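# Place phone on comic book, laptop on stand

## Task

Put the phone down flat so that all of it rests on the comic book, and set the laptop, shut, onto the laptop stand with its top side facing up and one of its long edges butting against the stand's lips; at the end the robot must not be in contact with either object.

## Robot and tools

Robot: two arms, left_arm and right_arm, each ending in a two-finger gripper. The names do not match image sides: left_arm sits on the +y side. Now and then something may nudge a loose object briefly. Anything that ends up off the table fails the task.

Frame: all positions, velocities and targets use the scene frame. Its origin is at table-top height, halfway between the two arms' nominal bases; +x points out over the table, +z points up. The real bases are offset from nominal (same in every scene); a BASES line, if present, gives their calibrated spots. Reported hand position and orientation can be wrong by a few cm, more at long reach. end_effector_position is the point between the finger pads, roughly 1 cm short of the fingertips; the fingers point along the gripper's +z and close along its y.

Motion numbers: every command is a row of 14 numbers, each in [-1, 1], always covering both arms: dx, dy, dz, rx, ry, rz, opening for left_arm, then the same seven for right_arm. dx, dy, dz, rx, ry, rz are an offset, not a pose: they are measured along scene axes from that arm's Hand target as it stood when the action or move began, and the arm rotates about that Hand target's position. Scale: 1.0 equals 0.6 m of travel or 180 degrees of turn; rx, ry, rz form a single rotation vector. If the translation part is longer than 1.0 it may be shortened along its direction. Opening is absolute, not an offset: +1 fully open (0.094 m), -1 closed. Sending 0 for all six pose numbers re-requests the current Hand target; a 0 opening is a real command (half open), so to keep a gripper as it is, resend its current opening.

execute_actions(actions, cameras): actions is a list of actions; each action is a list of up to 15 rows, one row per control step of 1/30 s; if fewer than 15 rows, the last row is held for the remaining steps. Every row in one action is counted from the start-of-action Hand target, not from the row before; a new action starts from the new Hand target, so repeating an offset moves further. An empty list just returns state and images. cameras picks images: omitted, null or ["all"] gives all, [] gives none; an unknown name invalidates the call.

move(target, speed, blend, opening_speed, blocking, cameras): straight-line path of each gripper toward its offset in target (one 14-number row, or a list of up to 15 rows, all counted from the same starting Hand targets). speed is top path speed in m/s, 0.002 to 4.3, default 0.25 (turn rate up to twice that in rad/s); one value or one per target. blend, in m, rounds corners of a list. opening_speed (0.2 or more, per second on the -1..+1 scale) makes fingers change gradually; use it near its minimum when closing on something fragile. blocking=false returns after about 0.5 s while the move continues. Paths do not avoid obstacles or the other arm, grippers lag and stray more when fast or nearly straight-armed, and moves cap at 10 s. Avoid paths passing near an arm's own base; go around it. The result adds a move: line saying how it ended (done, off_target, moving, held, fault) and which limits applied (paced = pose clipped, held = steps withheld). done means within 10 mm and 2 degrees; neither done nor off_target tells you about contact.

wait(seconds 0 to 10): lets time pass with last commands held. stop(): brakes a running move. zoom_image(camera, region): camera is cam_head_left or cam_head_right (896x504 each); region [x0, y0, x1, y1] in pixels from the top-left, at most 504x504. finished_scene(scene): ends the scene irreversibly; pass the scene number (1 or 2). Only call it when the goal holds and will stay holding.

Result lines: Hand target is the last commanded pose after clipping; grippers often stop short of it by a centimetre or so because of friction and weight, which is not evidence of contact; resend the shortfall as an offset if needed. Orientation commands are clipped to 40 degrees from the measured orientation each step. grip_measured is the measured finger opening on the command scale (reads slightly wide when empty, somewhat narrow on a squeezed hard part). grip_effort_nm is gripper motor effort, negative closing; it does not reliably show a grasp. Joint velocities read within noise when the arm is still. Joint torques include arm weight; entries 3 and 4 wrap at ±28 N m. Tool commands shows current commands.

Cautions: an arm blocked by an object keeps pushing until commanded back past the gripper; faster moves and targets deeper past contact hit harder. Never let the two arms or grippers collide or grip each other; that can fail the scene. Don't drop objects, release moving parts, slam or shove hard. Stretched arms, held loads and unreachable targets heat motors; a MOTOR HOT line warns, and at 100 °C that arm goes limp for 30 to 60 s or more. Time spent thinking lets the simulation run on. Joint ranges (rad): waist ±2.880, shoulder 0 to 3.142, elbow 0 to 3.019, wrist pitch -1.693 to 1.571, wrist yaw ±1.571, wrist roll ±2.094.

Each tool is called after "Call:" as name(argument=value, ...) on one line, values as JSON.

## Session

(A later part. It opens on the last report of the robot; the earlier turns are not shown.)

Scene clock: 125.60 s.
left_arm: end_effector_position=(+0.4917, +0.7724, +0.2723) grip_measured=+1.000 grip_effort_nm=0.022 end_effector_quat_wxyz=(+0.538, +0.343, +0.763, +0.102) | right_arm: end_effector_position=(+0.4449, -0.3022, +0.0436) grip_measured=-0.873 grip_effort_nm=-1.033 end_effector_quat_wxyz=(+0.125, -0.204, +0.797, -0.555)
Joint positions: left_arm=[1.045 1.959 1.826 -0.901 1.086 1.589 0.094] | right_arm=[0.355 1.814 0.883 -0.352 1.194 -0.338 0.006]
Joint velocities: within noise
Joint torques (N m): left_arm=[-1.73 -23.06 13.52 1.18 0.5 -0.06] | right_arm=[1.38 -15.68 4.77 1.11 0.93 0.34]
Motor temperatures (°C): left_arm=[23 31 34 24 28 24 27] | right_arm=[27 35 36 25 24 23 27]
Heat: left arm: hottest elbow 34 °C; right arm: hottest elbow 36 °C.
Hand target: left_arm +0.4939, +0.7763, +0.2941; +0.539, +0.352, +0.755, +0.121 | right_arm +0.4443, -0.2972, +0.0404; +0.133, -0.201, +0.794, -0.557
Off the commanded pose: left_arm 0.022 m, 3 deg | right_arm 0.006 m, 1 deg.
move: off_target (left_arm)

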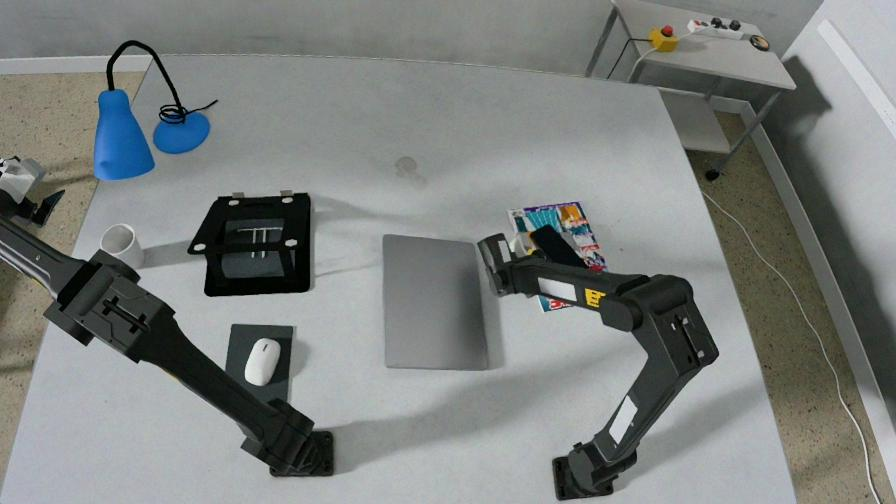

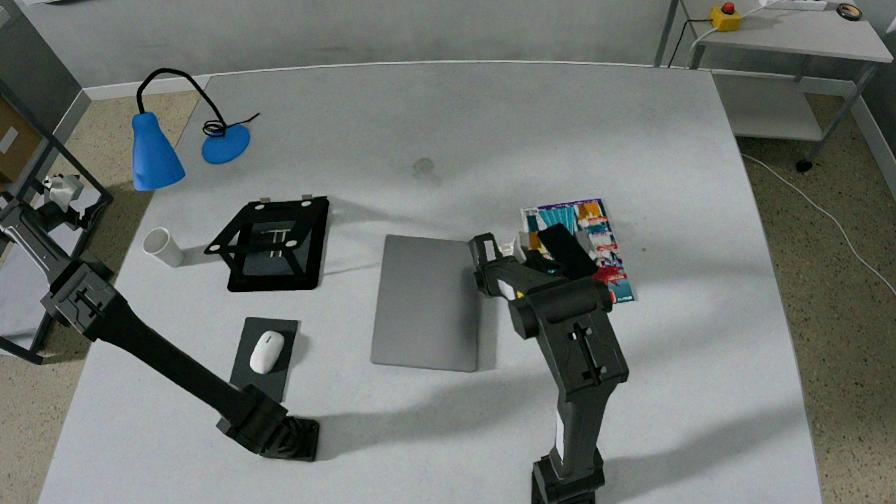

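Call:
move(target=[0,0,0,0,0,0,1,0,0,-0.013,-0.0385,-0.022,0,-0.9], speed=0.08)

Call:
move(target=[0,0,0,0,0,0,1,0,0,-0.017,0,0,0,-0.9], speed=0.05)

Call:
zoom_image(camera="cam_head_right", region=[460, 180, 640, 330])

Scene clock: 134.10 s.
left_arm: end_effector_position=(+0.4917, +0.7724, +0.2723) grip_measured=+1.000 grip_effort_nm=0.022 end_effector_quat_wxyz=(+0.538, +0.343, +0.763, +0.102) | right_arm: end_effector_position=(+0.4470, -0.3015, +0.0380) grip_measured=-0.873 grip_effort_nm=-1.038 end_effector_quat_wxyz=(+0.146, -0.185, +0.759, -0.608)
Joint positions: left_arm=[1.045 1.959 1.826 -0.901 1.086 1.589 0.094] | right_arm=[0.371 1.88 0.852 -0.129 1.329 -0.428 0.006]
Joint velocities: within noise
Joint torques (N m): left_arm=[-1.2 -23.12 13.64 0.99 0.53 -0.01] | right_arm=[1.32 -15.68 4.21 1.29 0.93 0.25]
Motor temperatures (°C): left_arm=[23 31 34 24 28 24 27] | right_arm=[27 35 35 25 25 23 27]
Heat: left arm: hottest elbow 34 °C; right arm: hottest shoulder 35 °C.
Hand target: left_arm +0.4939, +0.7763, +0.2941; +0.539, +0.352, +0.755, +0.121 | right_arm +0.4443, -0.2972, +0.0327; +0.148, -0.190, +0.754, -0.611
Off the commanded pose: left_arm 0.022 m, 3 deg | right_arm 0.007 m, 1 deg.
move: off_target (left_arm)

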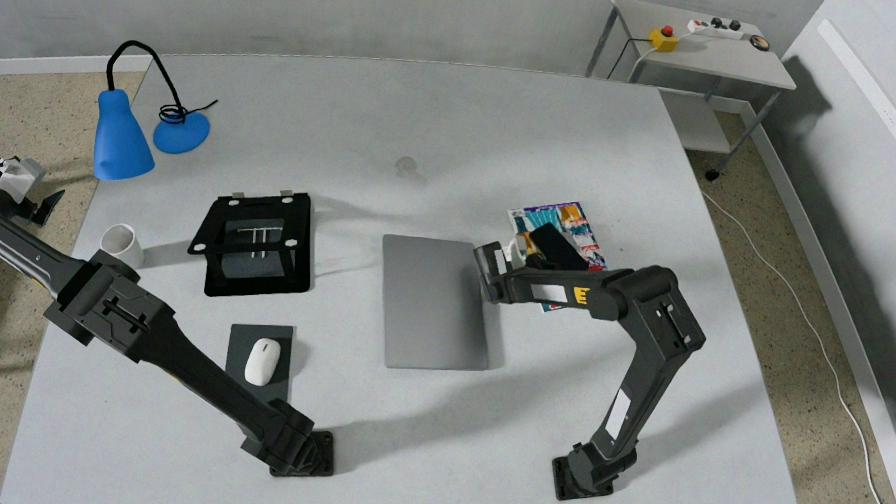

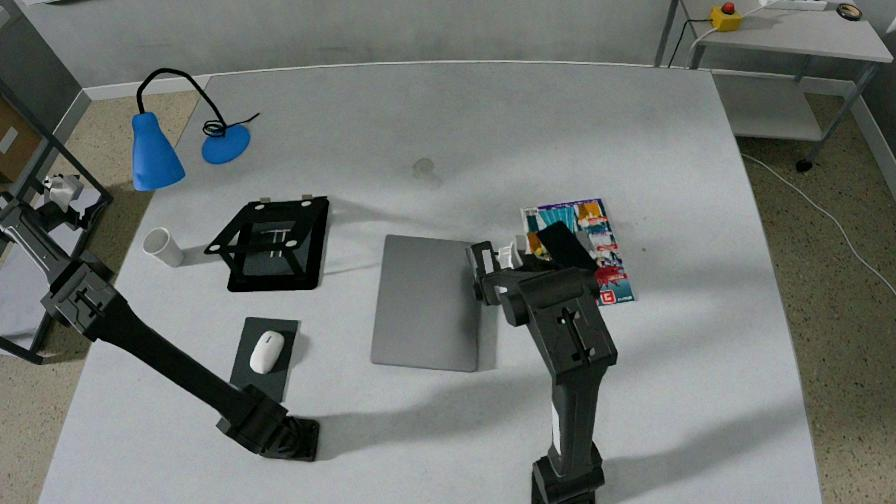

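Scene clock: 135.10 s.
left_arm: end_effector_position=(+0.4917, +0.7724, +0.2723) grip_measured=+1.000 grip_effort_nm=0.027 end_effector_quat_wxyz=(+0.538, +0.343, +0.763, +0.102) | right_arm: end_effector_position=(+0.4491, -0.3008, +0.0358) grip_measured=-0.873 grip_effort_nm=-1.038 end_effector_quat_wxyz=(+0.153, -0.178, +0.758, -0.609)
Joint positions: left_arm=[1.045 1.959 1.826 -0.901 1.086 1.589 0.094] | right_arm=[0.371 1.891 0.852 -0.094 1.335 -0.433 0.006]
Joint velocities: within noise
Joint torques (N m): left_arm=[-1.44 -23.41 13.64 1.06 0.51 -0.03] | right_arm=[1.32 -14.56 3.97 1.24 0.73 0.25]
Motor temperatures (°C): left_arm=[23 31 34 24 28 24 27] | right_arm=[27 35 35 25 25 23 27]
Heat: left arm: hottest elbow 34 °C; right arm: hottest shoulder 35 °C.
Hand target: left_arm +0.4939, +0.7763, +0.2941; +0.539, +0.352, +0.755, +0.121 | right_arm +0.4443, -0.2972, +0.0225; +0.148, -0.190, +0.754, -0.611
Off the commanded pose: left_arm 0.022 m, 3 deg | right_arm 0.014 m, 1 deg.
move: off_target (left_arm, right_arm)

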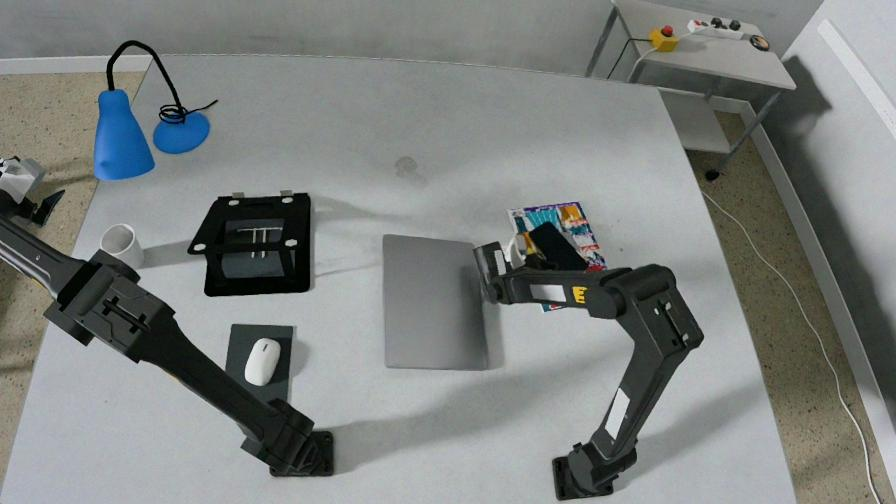

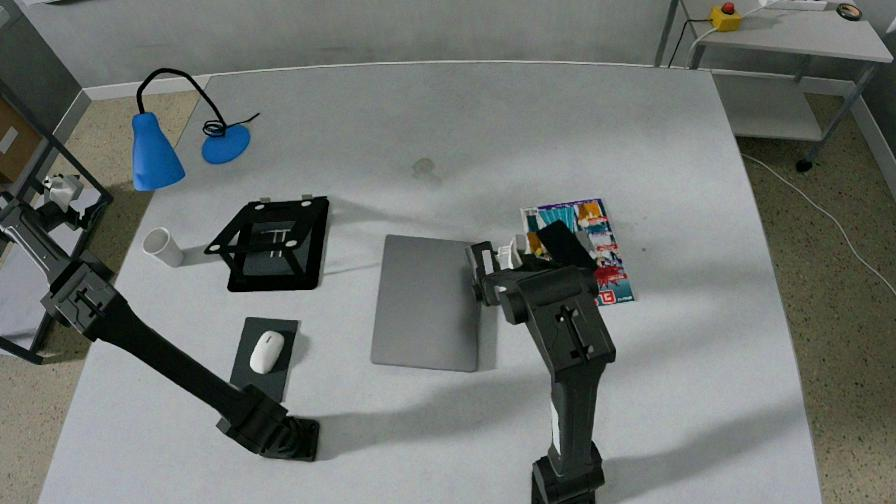

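Scaled by 2.800.

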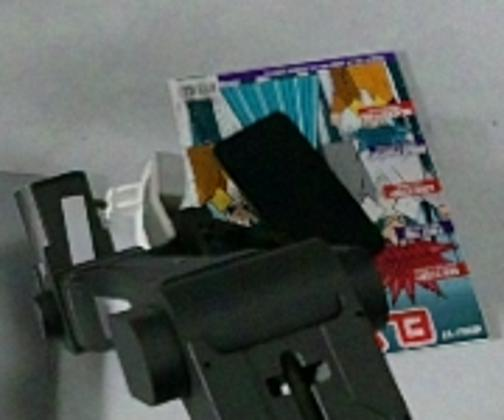

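Call:
move(target=[0,0,0,0,0,0,1,0,0,0.012,0,0,0,-0.65], opening_speed=0.2, speed=0.05)

Call:
zoom_image(camera="cam_head_right", region=[460, 180, 640, 330])

Scene clock: 140.37 s.
left_arm: end_effector_position=(+0.4917, +0.7724, +0.2723) grip_measured=+1.000 grip_effort_nm=0.022 end_effector_quat_wxyz=(+0.538, +0.343, +0.763, +0.102) | right_arm: end_effector_position=(+0.4490, -0.3008, +0.0360) grip_measured=-0.652 grip_effort_nm=0.061 end_effector_quat_wxyz=(+0.153, -0.179, +0.757, -0.609)
Joint positions: left_arm=[1.045 1.959 1.826 -0.901 1.086 1.589 0.094] | right_arm=[0.371 1.891 0.852 -0.094 1.336 -0.435 0.016]
Joint velocities: within noise
Joint torques (N m): left_arm=[-1.73 -23.59 13.68 1.09 0.54 -0.04] | right_arm=[1.2 -15.97 3.95 0.8 0.67 0.18]
Motor temperatures (°C): left_arm=[23 31 34 24 28 24 27] | right_arm=[27 35 34 25 25 23 27]
Heat: left arm: hottest elbow 34 °C; right arm: hottest shoulder 35 °C.
Hand target: left_arm +0.4939, +0.7763, +0.2941; +0.539, +0.352, +0.755, +0.121 | right_arm +0.4443, -0.2973, +0.0297; +0.148, -0.190, +0.754, -0.611
Off the commanded pose: left_arm 0.022 m, 3 deg | right_arm 0.009 m, 1 deg.
move: off_target (left_arm)

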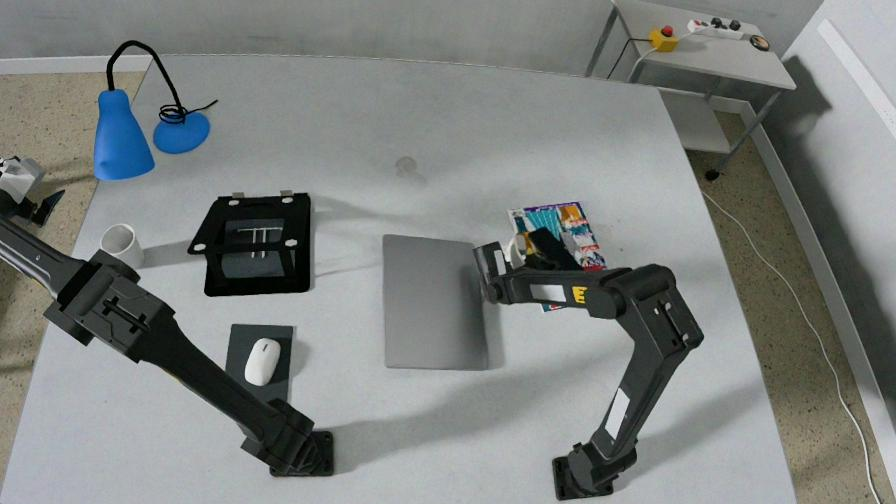

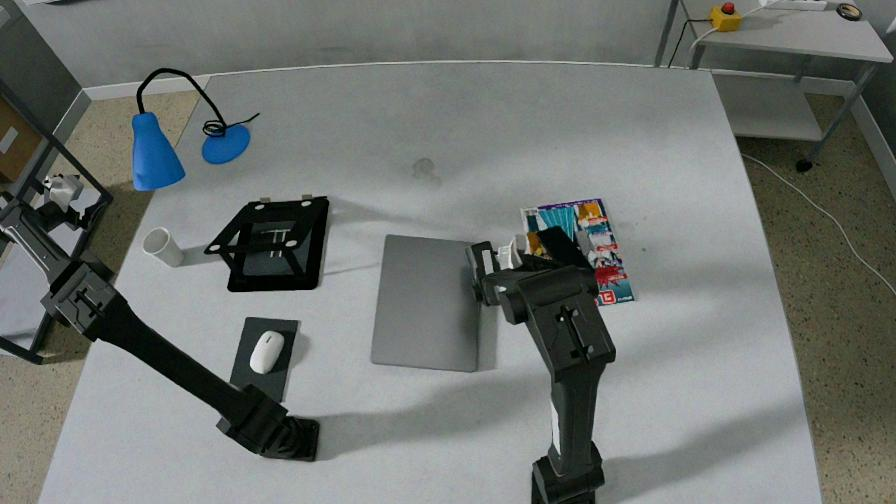

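Scaled by 2.800.

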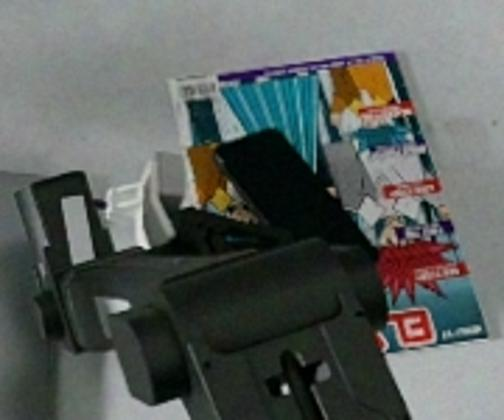

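Call:
move(target=[0,0,0,0,0,0,1,-0.027,0.05,0.016,0,0,0,-0.5], speed=0.06, opening_speed=0.3)

Call:
zoom_image(camera="cam_head_right", region=[460, 180, 640, 330])

Call:
zoom_image(camera="cam_head_left", region=[460, 180, 640, 330])

Scene clock: 148.33 s.
left_arm: end_effector_position=(+0.4917, +0.7724, +0.2723) grip_measured=+1.000 grip_effort_nm=0.022 end_effector_quat_wxyz=(+0.538, +0.343, +0.763, +0.102) | right_arm: end_effector_position=(+0.4151, -0.2794, +0.0362) grip_measured=-0.501 grip_effort_nm=0.056 end_effector_quat_wxyz=(+0.137, -0.193, +0.754, -0.613)
Joint positions: left_arm=[1.045 1.959 1.826 -0.901 1.086 1.589 0.094] | right_arm=[0.45 1.881 0.869 -0.491 1.357 -0.099 0.023]
Joint velocities: within noise
Joint torques (N m): left_arm=[-1.61 -23.77 13.61 1.09 0.53 -0.02] | right_arm=[1.38 -15.33 7.21 -0.14 0.69 0.25]
Motor temperatures (°C): left_arm=[23 31 34 24 28 24 27] | right_arm=[27 35 34 25 25 23 26]
Heat: left arm: hottest elbow 34 °C; right arm: hottest shoulder 35 °C.
Hand target: left_arm +0.4939, +0.7763, +0.2941; +0.539, +0.352, +0.755, +0.121 | right_arm +0.4281, -0.2671, +0.0393; +0.148, -0.190, +0.754, -0.611
Off the commanded pose: left_arm 0.022 m, 3 deg | right_arm 0.018 m, 1 deg.
move: off_target (left_arm, right_arm)

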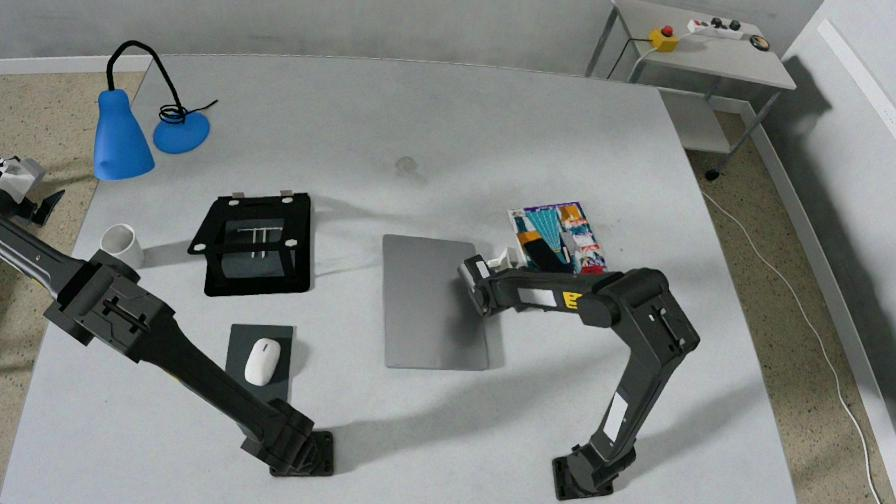

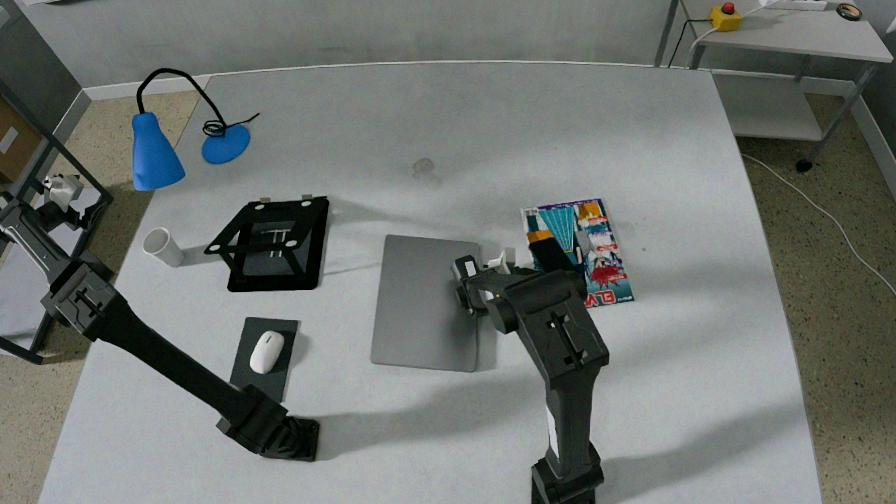

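Scaled by 2.800.

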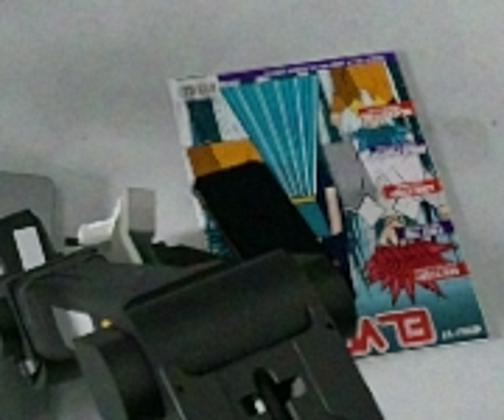

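Scaled by 2.800.

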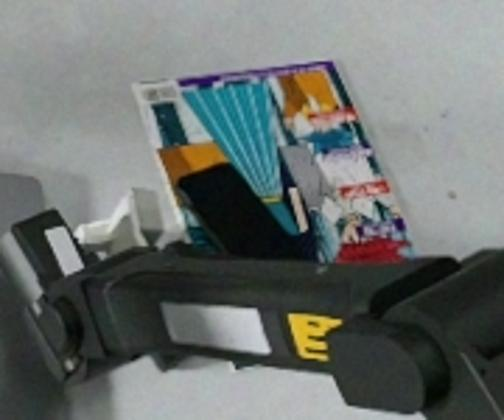

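Call:
move(target=[[0,0,0,0,0,0,1,-0.02,-0.02,0,0,0,0,-0.9],[0,0,0,0,0,0,1,-0.02,-0.02,0.045,0,0,0,-0.9],[0,0,0,0,0,0,1,0.032,-0.085,0.045,0,0,0,-0.9],[0,0,0,0,0,0,1,0.032,-0.085,0,0,0,0,-0.9]], speed=0.1, opening_speed=0.5)

Call:
zoom_image(camera="cam_head_right", region=[460, 180, 640, 330])

Call:
zoom_image(camera="cam_head_left", region=[460, 180, 640, 330])

Scene clock: 168.13 s.
left_arm: end_effector_position=(+0.4917, +0.7724, +0.2723) grip_measured=+1.000 grip_effort_nm=0.027 end_effector_quat_wxyz=(+0.538, +0.343, +0.763, +0.102) | right_arm: end_effector_position=(+0.4509, -0.3125, +0.0450) grip_measured=-0.897 grip_effort_nm=-0.994 end_effector_quat_wxyz=(+0.153, -0.192, +0.755, -0.608)
Joint positions: left_arm=[1.045 1.959 1.826 -0.901 1.086 1.589 0.094] | right_arm=[0.343 1.857 0.807 0.069 1.31 -0.609 0.005]
Joint velocities: within noise
Joint torques (N m): left_arm=[-1.73 -23.77 13.57 0.79 0.52 -0.02] | right_arm=[-0.21 -15.5 4 1.44 0.72 0.19]
Motor temperatures (°C): left_arm=[23 31 35 24 28 24 27] | right_arm=[27 35 34 25 25 23 26]
Heat: left arm: hottest elbow 35 °C; right arm: hottest shoulder 35 °C.
Hand target: left_arm +0.4939, +0.7763, +0.2941; +0.539, +0.352, +0.755, +0.121 | right_arm +0.4474, -0.3182, +0.0393; +0.148, -0.189, +0.754, -0.611
Off the commanded pose: left_arm 0.022 m, 3 deg | right_arm 0.009 m, 1 deg.
move: off_target (left_arm)

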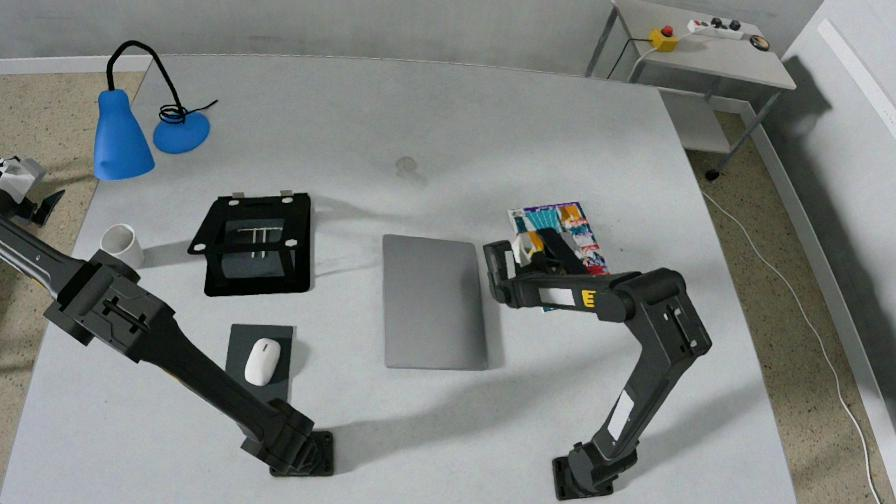

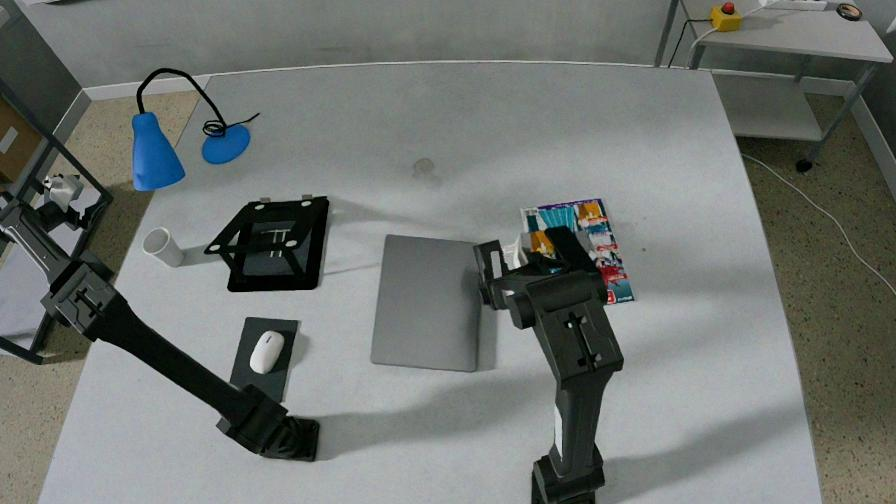

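Scaled by 2.800.

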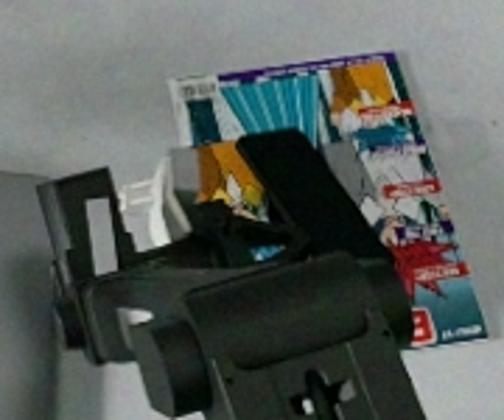

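Scaled by 2.800.

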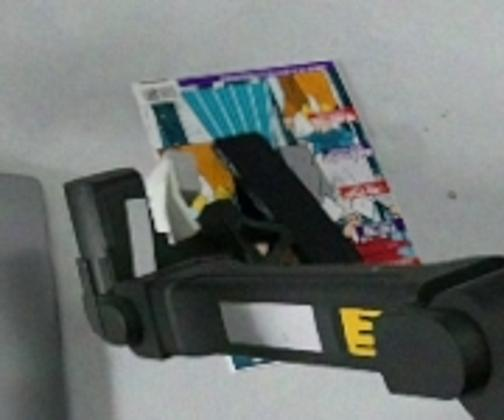

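Call:
move(target=[0,0,0,0,0,0,1,0,0,-0.02,0,0,0,-0.9], speed=0.05)

Call:
move(target=[0,0,0,0,0,0,1,0,0,0,0,0,0,-0.6], opening_speed=0.2)

Call:
zoom_image(camera="cam_head_right", region=[460, 180, 640, 330])

Call:
zoom_image(camera="cam_head_left", region=[460, 180, 640, 330])

Scene clock: 173.27 s.
left_arm: end_effector_position=(+0.4917, +0.7724, +0.2723) grip_measured=+1.000 grip_effort_nm=0.027 end_effector_quat_wxyz=(+0.538, +0.343, +0.763, +0.102) | right_arm: end_effector_position=(+0.4521, -0.3122, +0.0382) grip_measured=-0.899 grip_effort_nm=-1.038 end_effector_quat_wxyz=(+0.157, -0.188, +0.755, -0.608)
Joint positions: left_arm=[1.045 1.959 1.826 -0.901 1.086 1.589 0.094] | right_arm=[0.343 1.879 0.807 0.105 1.312 -0.61 0.005]
Joint velocities: within noise
Joint torques (N m): left_arm=[-1.85 -23.94 13.68 1.24 0.53 -0.06] | right_arm=[-0.15 -14.68 3.82 1.46 0.63 0.2]
Motor temperatures (°C): left_arm=[23 31 35 24 28 24 27] | right_arm=[27 35 33 25 25 23 26]
Heat: left arm: hottest elbow 35 °C; right arm: hottest shoulder 35 °C.
Hand target: left_arm +0.4939, +0.7763, +0.2941; +0.539, +0.352, +0.755, +0.121 | right_arm +0.4473, -0.3182, +0.0273; +0.148, -0.189, +0.754, -0.611
Off the commanded pose: left_arm 0.022 m, 3 deg | right_arm 0.013 m, 1 deg.
move: off_target (left_arm, right_arm)

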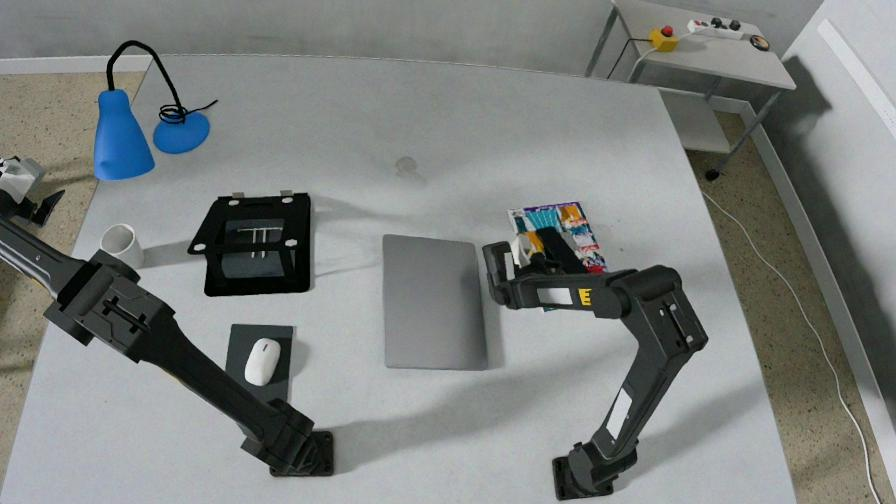

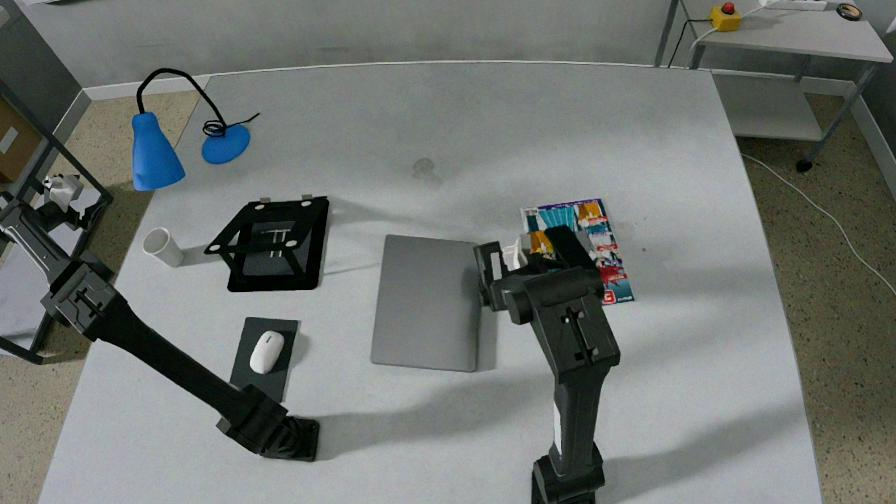

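Scene clock: 175.03 s.
left_arm: end_effector_position=(+0.4917, +0.7724, +0.2723) grip_measured=+1.000 grip_effort_nm=0.027 end_effector_quat_wxyz=(+0.538, +0.343, +0.763, +0.102) | right_arm: end_effector_position=(+0.4522, -0.3121, +0.0379) grip_measured=-0.602 grip_effort_nm=0.061 end_effector_quat_wxyz=(+0.158, -0.187, +0.755, -0.608)
Joint positions: left_arm=[1.045 1.959 1.826 -0.901 1.086 1.589 0.094] | right_arm=[0.343 1.88 0.807 0.107 1.312 -0.61 0.019]
Joint velocities: within noise
Joint torques (N m): left_arm=[-1.32 -23.3 13.64 1.17 0.55 -0.08] | right_arm=[-0.09 -14.8 3.79 1.37 0.63 0.19]
Motor temperatures (°C): left_arm=[23 31 35 24 28 24 27] | right_arm=[27 35 33 25 25 23 26]
Heat: left arm: hottest elbow 35 °C; right arm: hottest shoulder 35 °C.
Hand target: left_arm +0.4939, +0.7763, +0.2941; +0.539, +0.352, +0.755, +0.121 | right_arm +0.4474, -0.3182, +0.0274; +0.148, -0.189, +0.754, -0.611
Off the commanded pose: left_arm 0.022 m, 3 deg | right_arm 0.013 m, 1 deg.
move: off_target (left_arm, right_arm)

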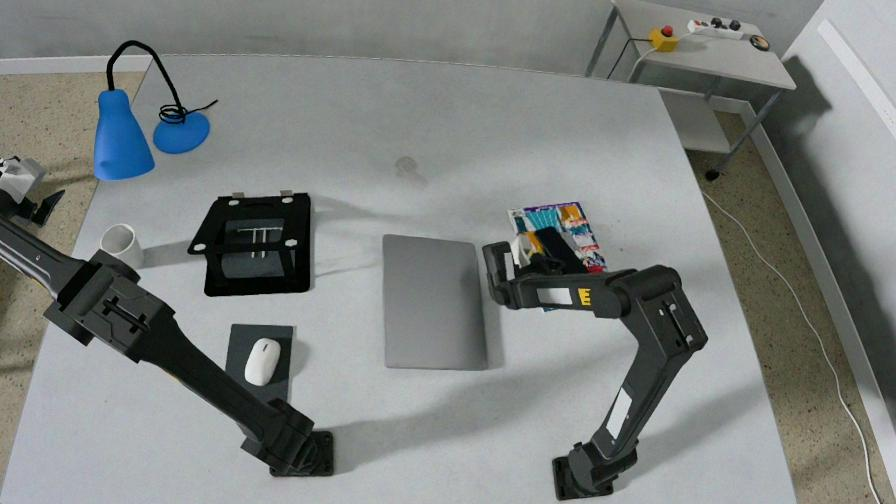

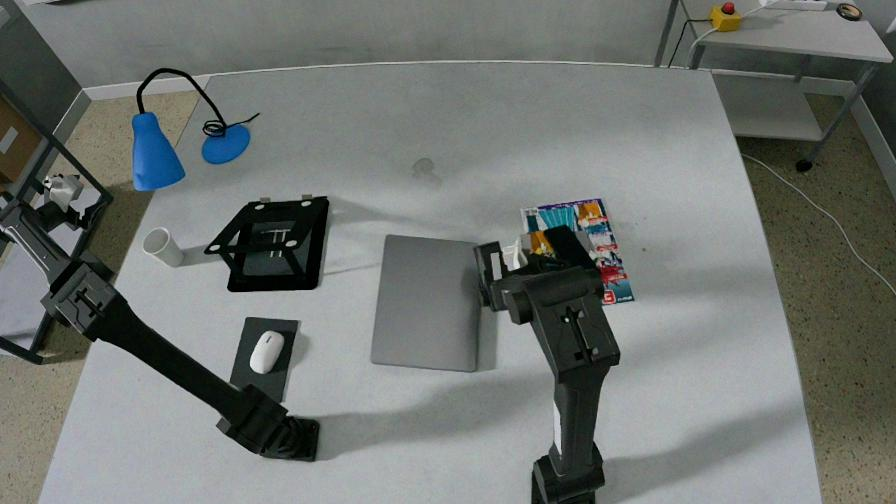

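Scaled by 2.800.

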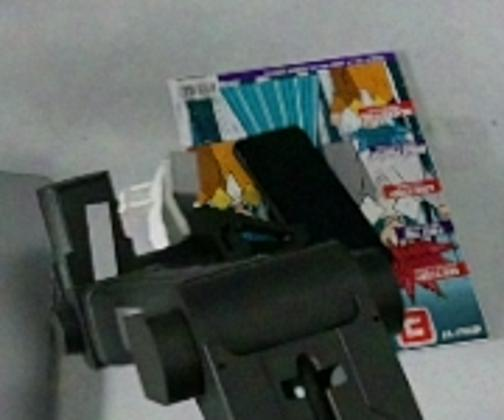

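Scaled by 2.800.

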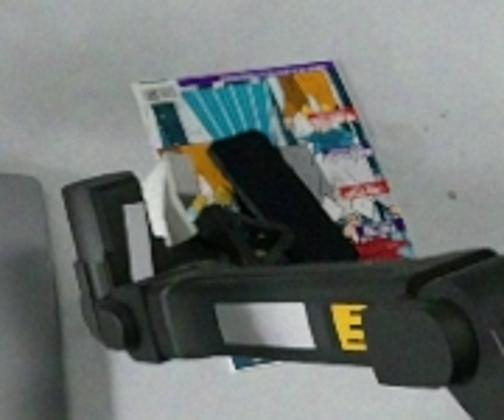

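Call:
execute_actions(actions=[[[0,0,0,0,0,0,1,-0.037,0.077,0.03,0,0,0,-0.6]]])

Call:
zoom_image(camera="cam_head_right", region=[460, 180, 640, 330])

Call:
zoom_image(camera="cam_head_left", region=[460, 180, 640, 330])

Scene clock: 179.83 s.
left_arm: end_effector_position=(+0.4917, +0.7724, +0.2723) grip_measured=+1.000 grip_effort_nm=0.017 end_effector_quat_wxyz=(+0.538, +0.343, +0.763, +0.102) | right_arm: end_effector_position=(+0.4136, -0.2796, +0.0374) grip_measured=-0.601 grip_effort_nm=0.056 end_effector_quat_wxyz=(+0.148, -0.207, +0.745, -0.616)
Joint positions: left_arm=[1.045 1.959 1.826 -0.901 1.086 1.589 0.094] | right_arm=[0.453 1.858 0.808 -0.282 1.367 -0.28 0.019]
Joint velocities: within noise
Joint torques (N m): left_arm=[-2.02 -23.24 13.64 1.14 0.53 -0.05] | right_arm=[0.67 -16.5 6.57 0.1 0.48 0.25]
Motor temperatures (°C): left_arm=[23 31 35 24 28 24 27] | right_arm=[27 35 33 25 25 23 26]
Heat: left arm: hottest elbow 35 °C; right arm: hottest shoulder 35 °C.
Hand target: left_arm +0.4939, +0.7763, +0.2941; +0.539, +0.352, +0.755, +0.121 | right_arm +0.4250, -0.2721, +0.0453; +0.148, -0.189, +0.754, -0.611
Off the commanded pose: left_arm 0.022 m, 3 deg | right_arm 0.016 m, 2 deg.

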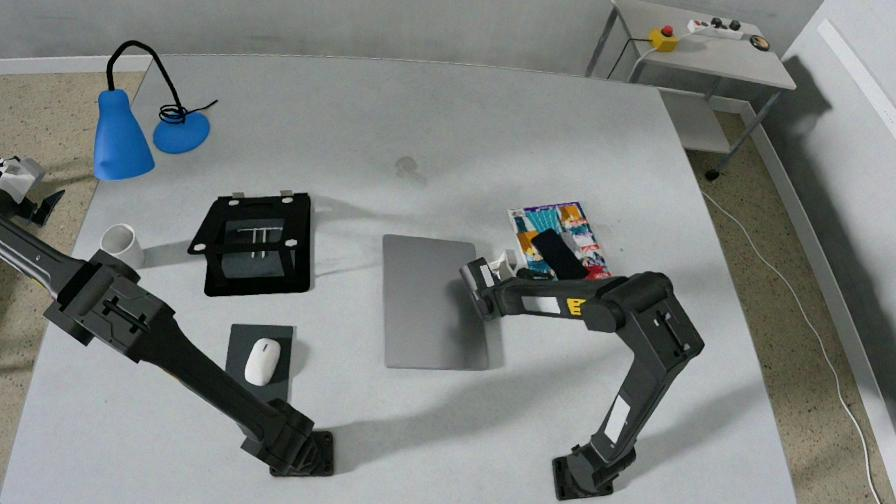

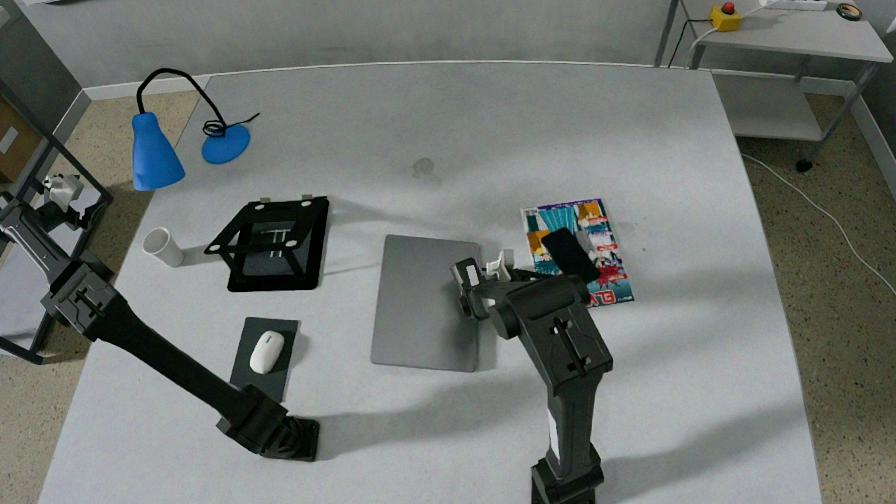

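Scaled by 2.800.

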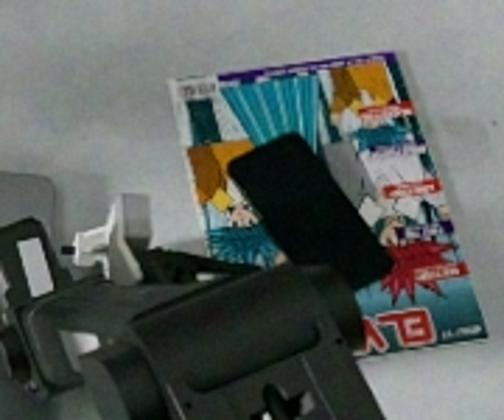

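Scaled by 2.800.

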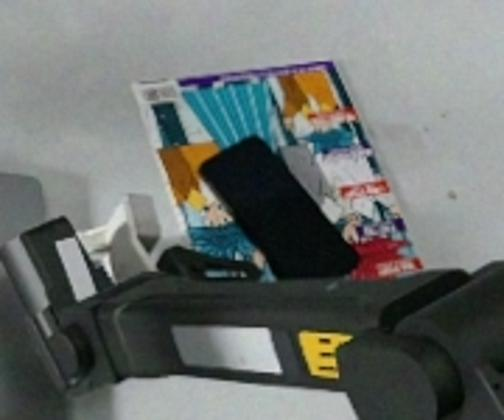

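Call:
move(target=[[0,0,0,0,0,0,1,0,0.02,0.2,0,0,0,-0.5],[0,0,0,0,0,0,1,-0.25,-0.15,0.3,0.2,0.12,0,0]], blend=0.04)

Call:
zoom_image(camera="cam_head_left", region=[370, 340, 510, 390])

Call:
zoom_image(camera="cam_head_right", region=[350, 320, 520, 400])

Call:
zoom_image(camera="cam_head_left", region=[490, 190, 640, 330])

Scene clock: 190.90 s.
left_arm: end_effector_position=(+0.4917, +0.7724, +0.2723) grip_measured=+1.000 grip_effort_nm=0.022 end_effector_quat_wxyz=(+0.538, +0.343, +0.763, +0.102) | right_arm: end_effector_position=(+0.2787, -0.3579, +0.2240) grip_measured=-0.002 grip_effort_nm=0.066 end_effector_quat_wxyz=(+0.062, -0.246, +0.918, -0.304)
Joint positions: left_arm=[1.045 1.959 1.826 -0.901 1.086 1.589 0.094] | right_arm=[0.157 0.991 0.861 -1.227 0.599 -0.428 0.047]
Joint velocities: within noise
Joint torques (N m): left_arm=[-1.49 -24.12 13.59 1.03 0.54 -0.05] | right_arm=[-0.38 -7.24 8.59 0.12 0.29 0.12]
Motor temperatures (°C): left_arm=[23 31 35 24 28 24 27] | right_arm=[27 35 33 25 25 23 26]
Heat: left arm: hottest elbow 35 °C; right arm: hottest shoulder 35 °C.
Hand target: left_arm +0.4939, +0.7763, +0.2941; +0.539, +0.352, +0.755, +0.121 | right_arm +0.2752, -0.3620, +0.2254; +0.058, -0.244, +0.919, -0.304
Off the commanded pose: left_arm 0.022 m, 3 deg | right_arm 0.006 m, 1 deg.
move: off_target (left_arm)

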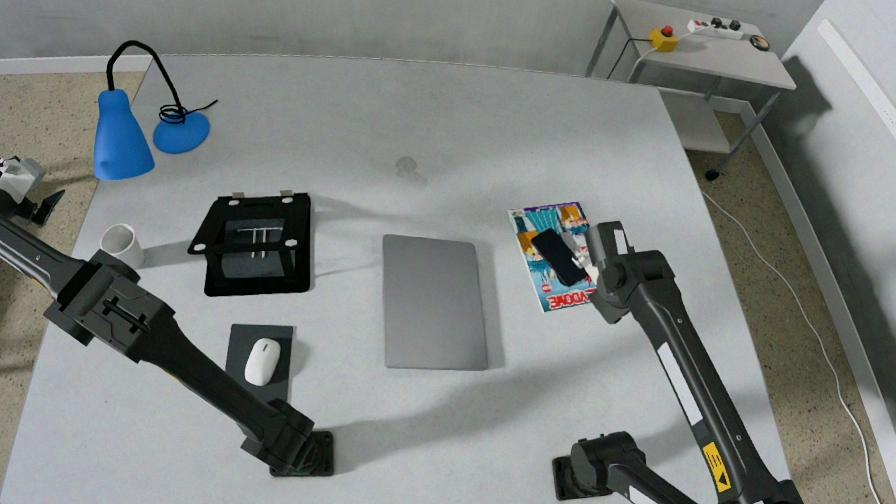

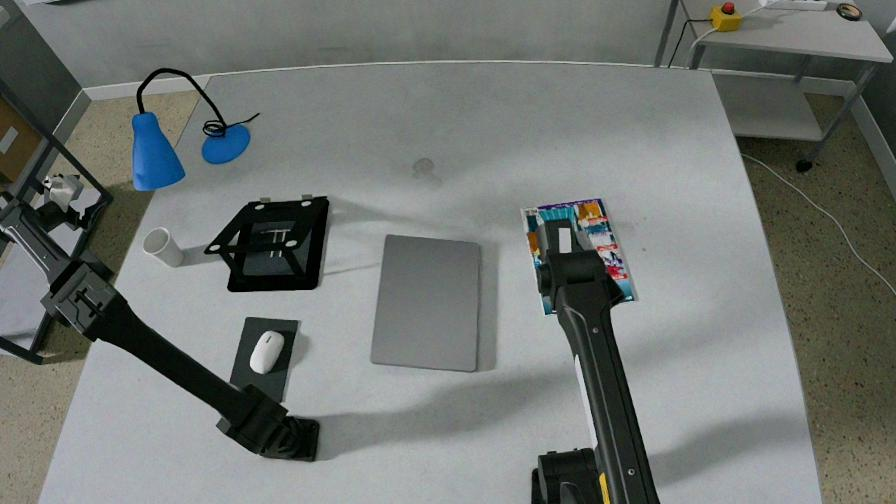

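Scaled by 3.600.

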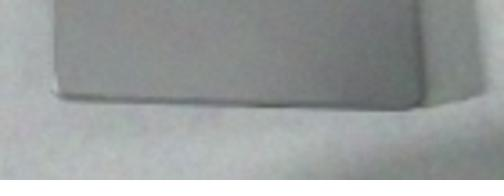

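Scaled by 2.965.

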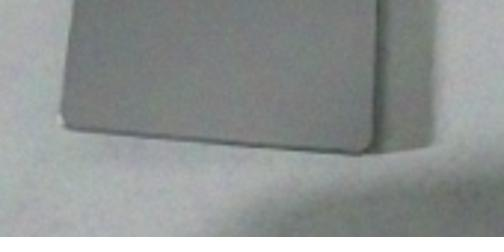

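Scaled by 3.360.

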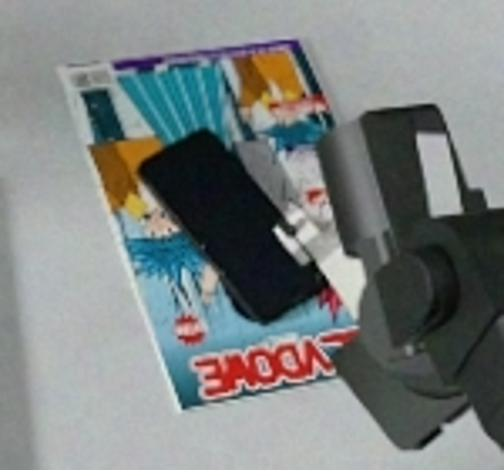

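Call:
zoom_image(camera="cam_head_left", region=[465, 340, 505, 380])

Call:
zoom_image(camera="cam_head_left", region=[375, 350, 415, 380])

Call:
zoom_image(camera="cam_head_left", region=[220, 310, 320, 410])

Call:
zoom_image(camera="cam_head_right", region=[195, 185, 335, 300])

Scaled by 12.600.

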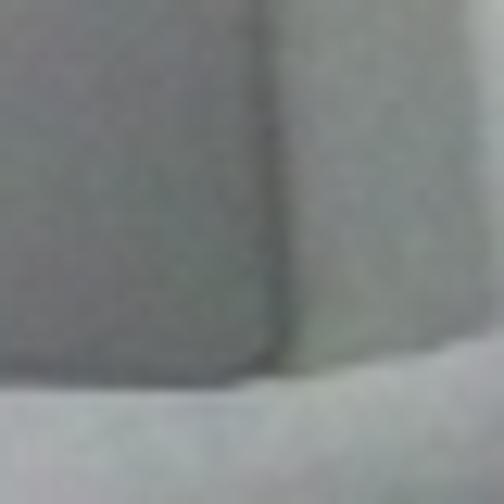

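Scaled by 12.600.

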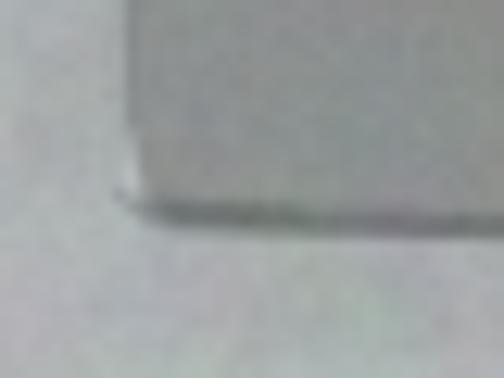

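Scaled by 5.040.

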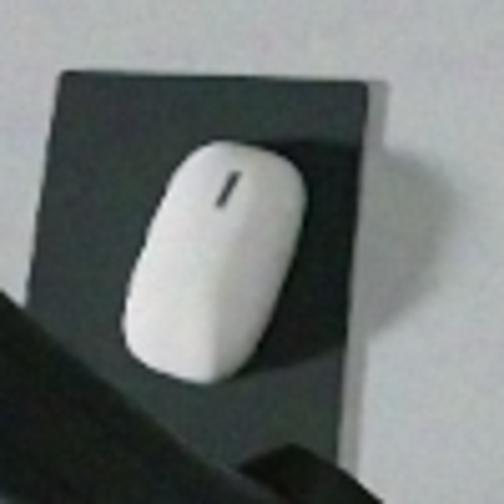

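Scaled by 3.600.

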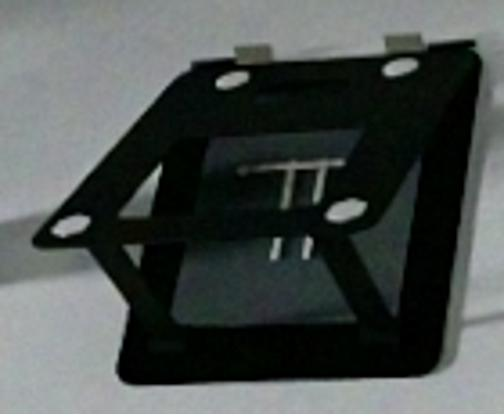

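Call:
move(target=[[-0.123,-0.46,0.093,-0.2,0.243,-0.008,0,0,0,0,0,0,0,0],[-0.182,-0.93,-0.157,-0.401,0.485,-0.016,-0.2,0,0,0,0,0,0,0]], blend=0.1, speed=0.4)

Call:
zoom_image(camera="cam_head_left", region=[250, 180, 510, 400])

Call:
zoom_image(camera="cam_head_right", region=[250, 180, 510, 400])

Scene clock: 234.00 s.
left_arm: end_effector_position=(+0.3875, +0.2225, +0.2017) grip_measured=-0.197 grip_effort_nm=-0.085 end_effector_quat_wxyz=(+0.039, -0.012, +0.835, -0.548) | right_arm: end_effector_position=(+0.2787, -0.3579, +0.2240) grip_measured=-0.001 grip_effort_nm=0.071 end_effector_quat_wxyz=(+0.062, -0.246, +0.918, -0.304)
Joint positions: left_arm=[0.352 1.53 1.038 -1.672 1.073 0.712 0.038] | right_arm=[0.157 0.991 0.861 -1.227 0.599 -0.428 0.047]
Joint velocities: within noise
Joint torques (N m): left_arm=[-2.43 -12.1 7.53 -0.88 0.63 0] | right_arm=[-0.5 -7.24 8.59 0.12 0.29 0.13]
Motor temperatures (°C): left_arm=[23 32 35 24 28 24 27] | right_arm=[27 33 35 25 24 23 25]
Heat: left arm: hottest elbow 35 °C; right arm: hottest elbow 35 °C.
Hand target: left_arm +0.3848, +0.2182, +0.2001; +0.001, +0.001, +0.819, -0.574 | right_arm +0.2752, -0.3620, +0.2254; +0.058, -0.244, +0.919, -0.304
Off the commanded pose: left_arm 0.005 m, 6 deg | right_arm 0.006 m, 1 deg.
joint sent to its limit (left arm) — joint 4 (wrist pitch), lower limit. The joint targets are off in orientation, not in position.
move: off_target (left_arm); target 2's new opening was sent with left_arm's hand 0.005 m and 6 deg from that target

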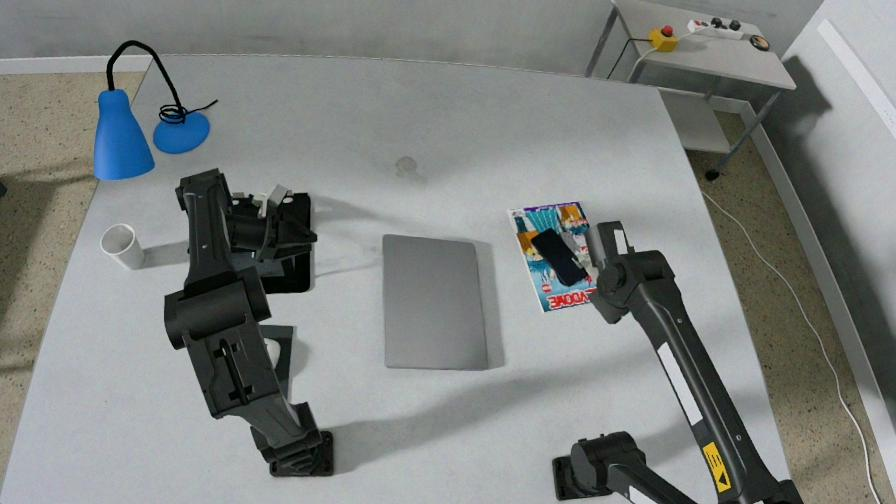

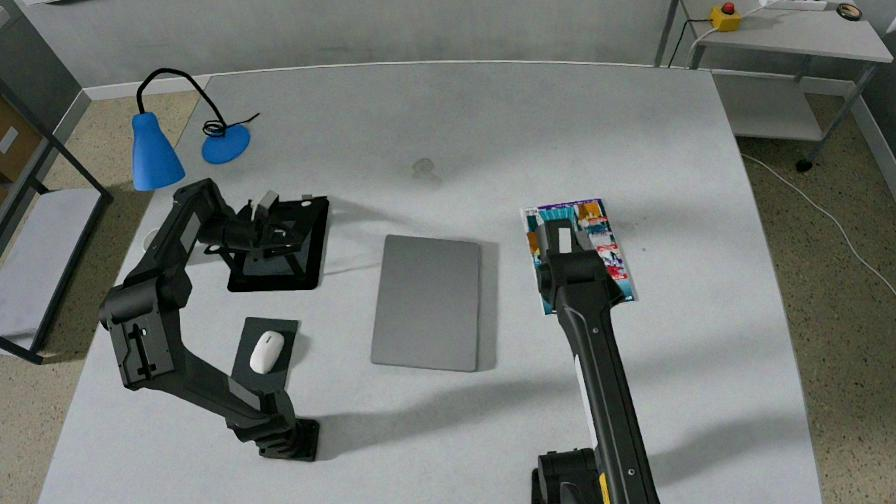

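Scaled by 1.938.

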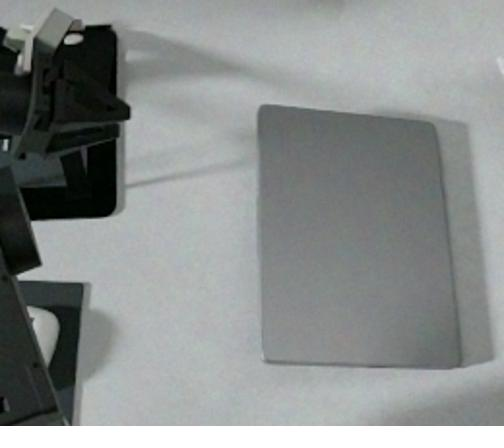

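Scaled by 1.938.

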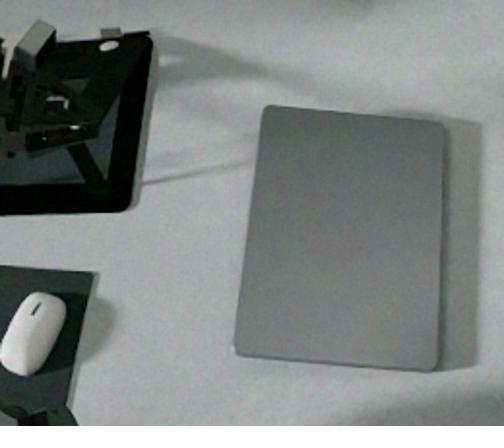

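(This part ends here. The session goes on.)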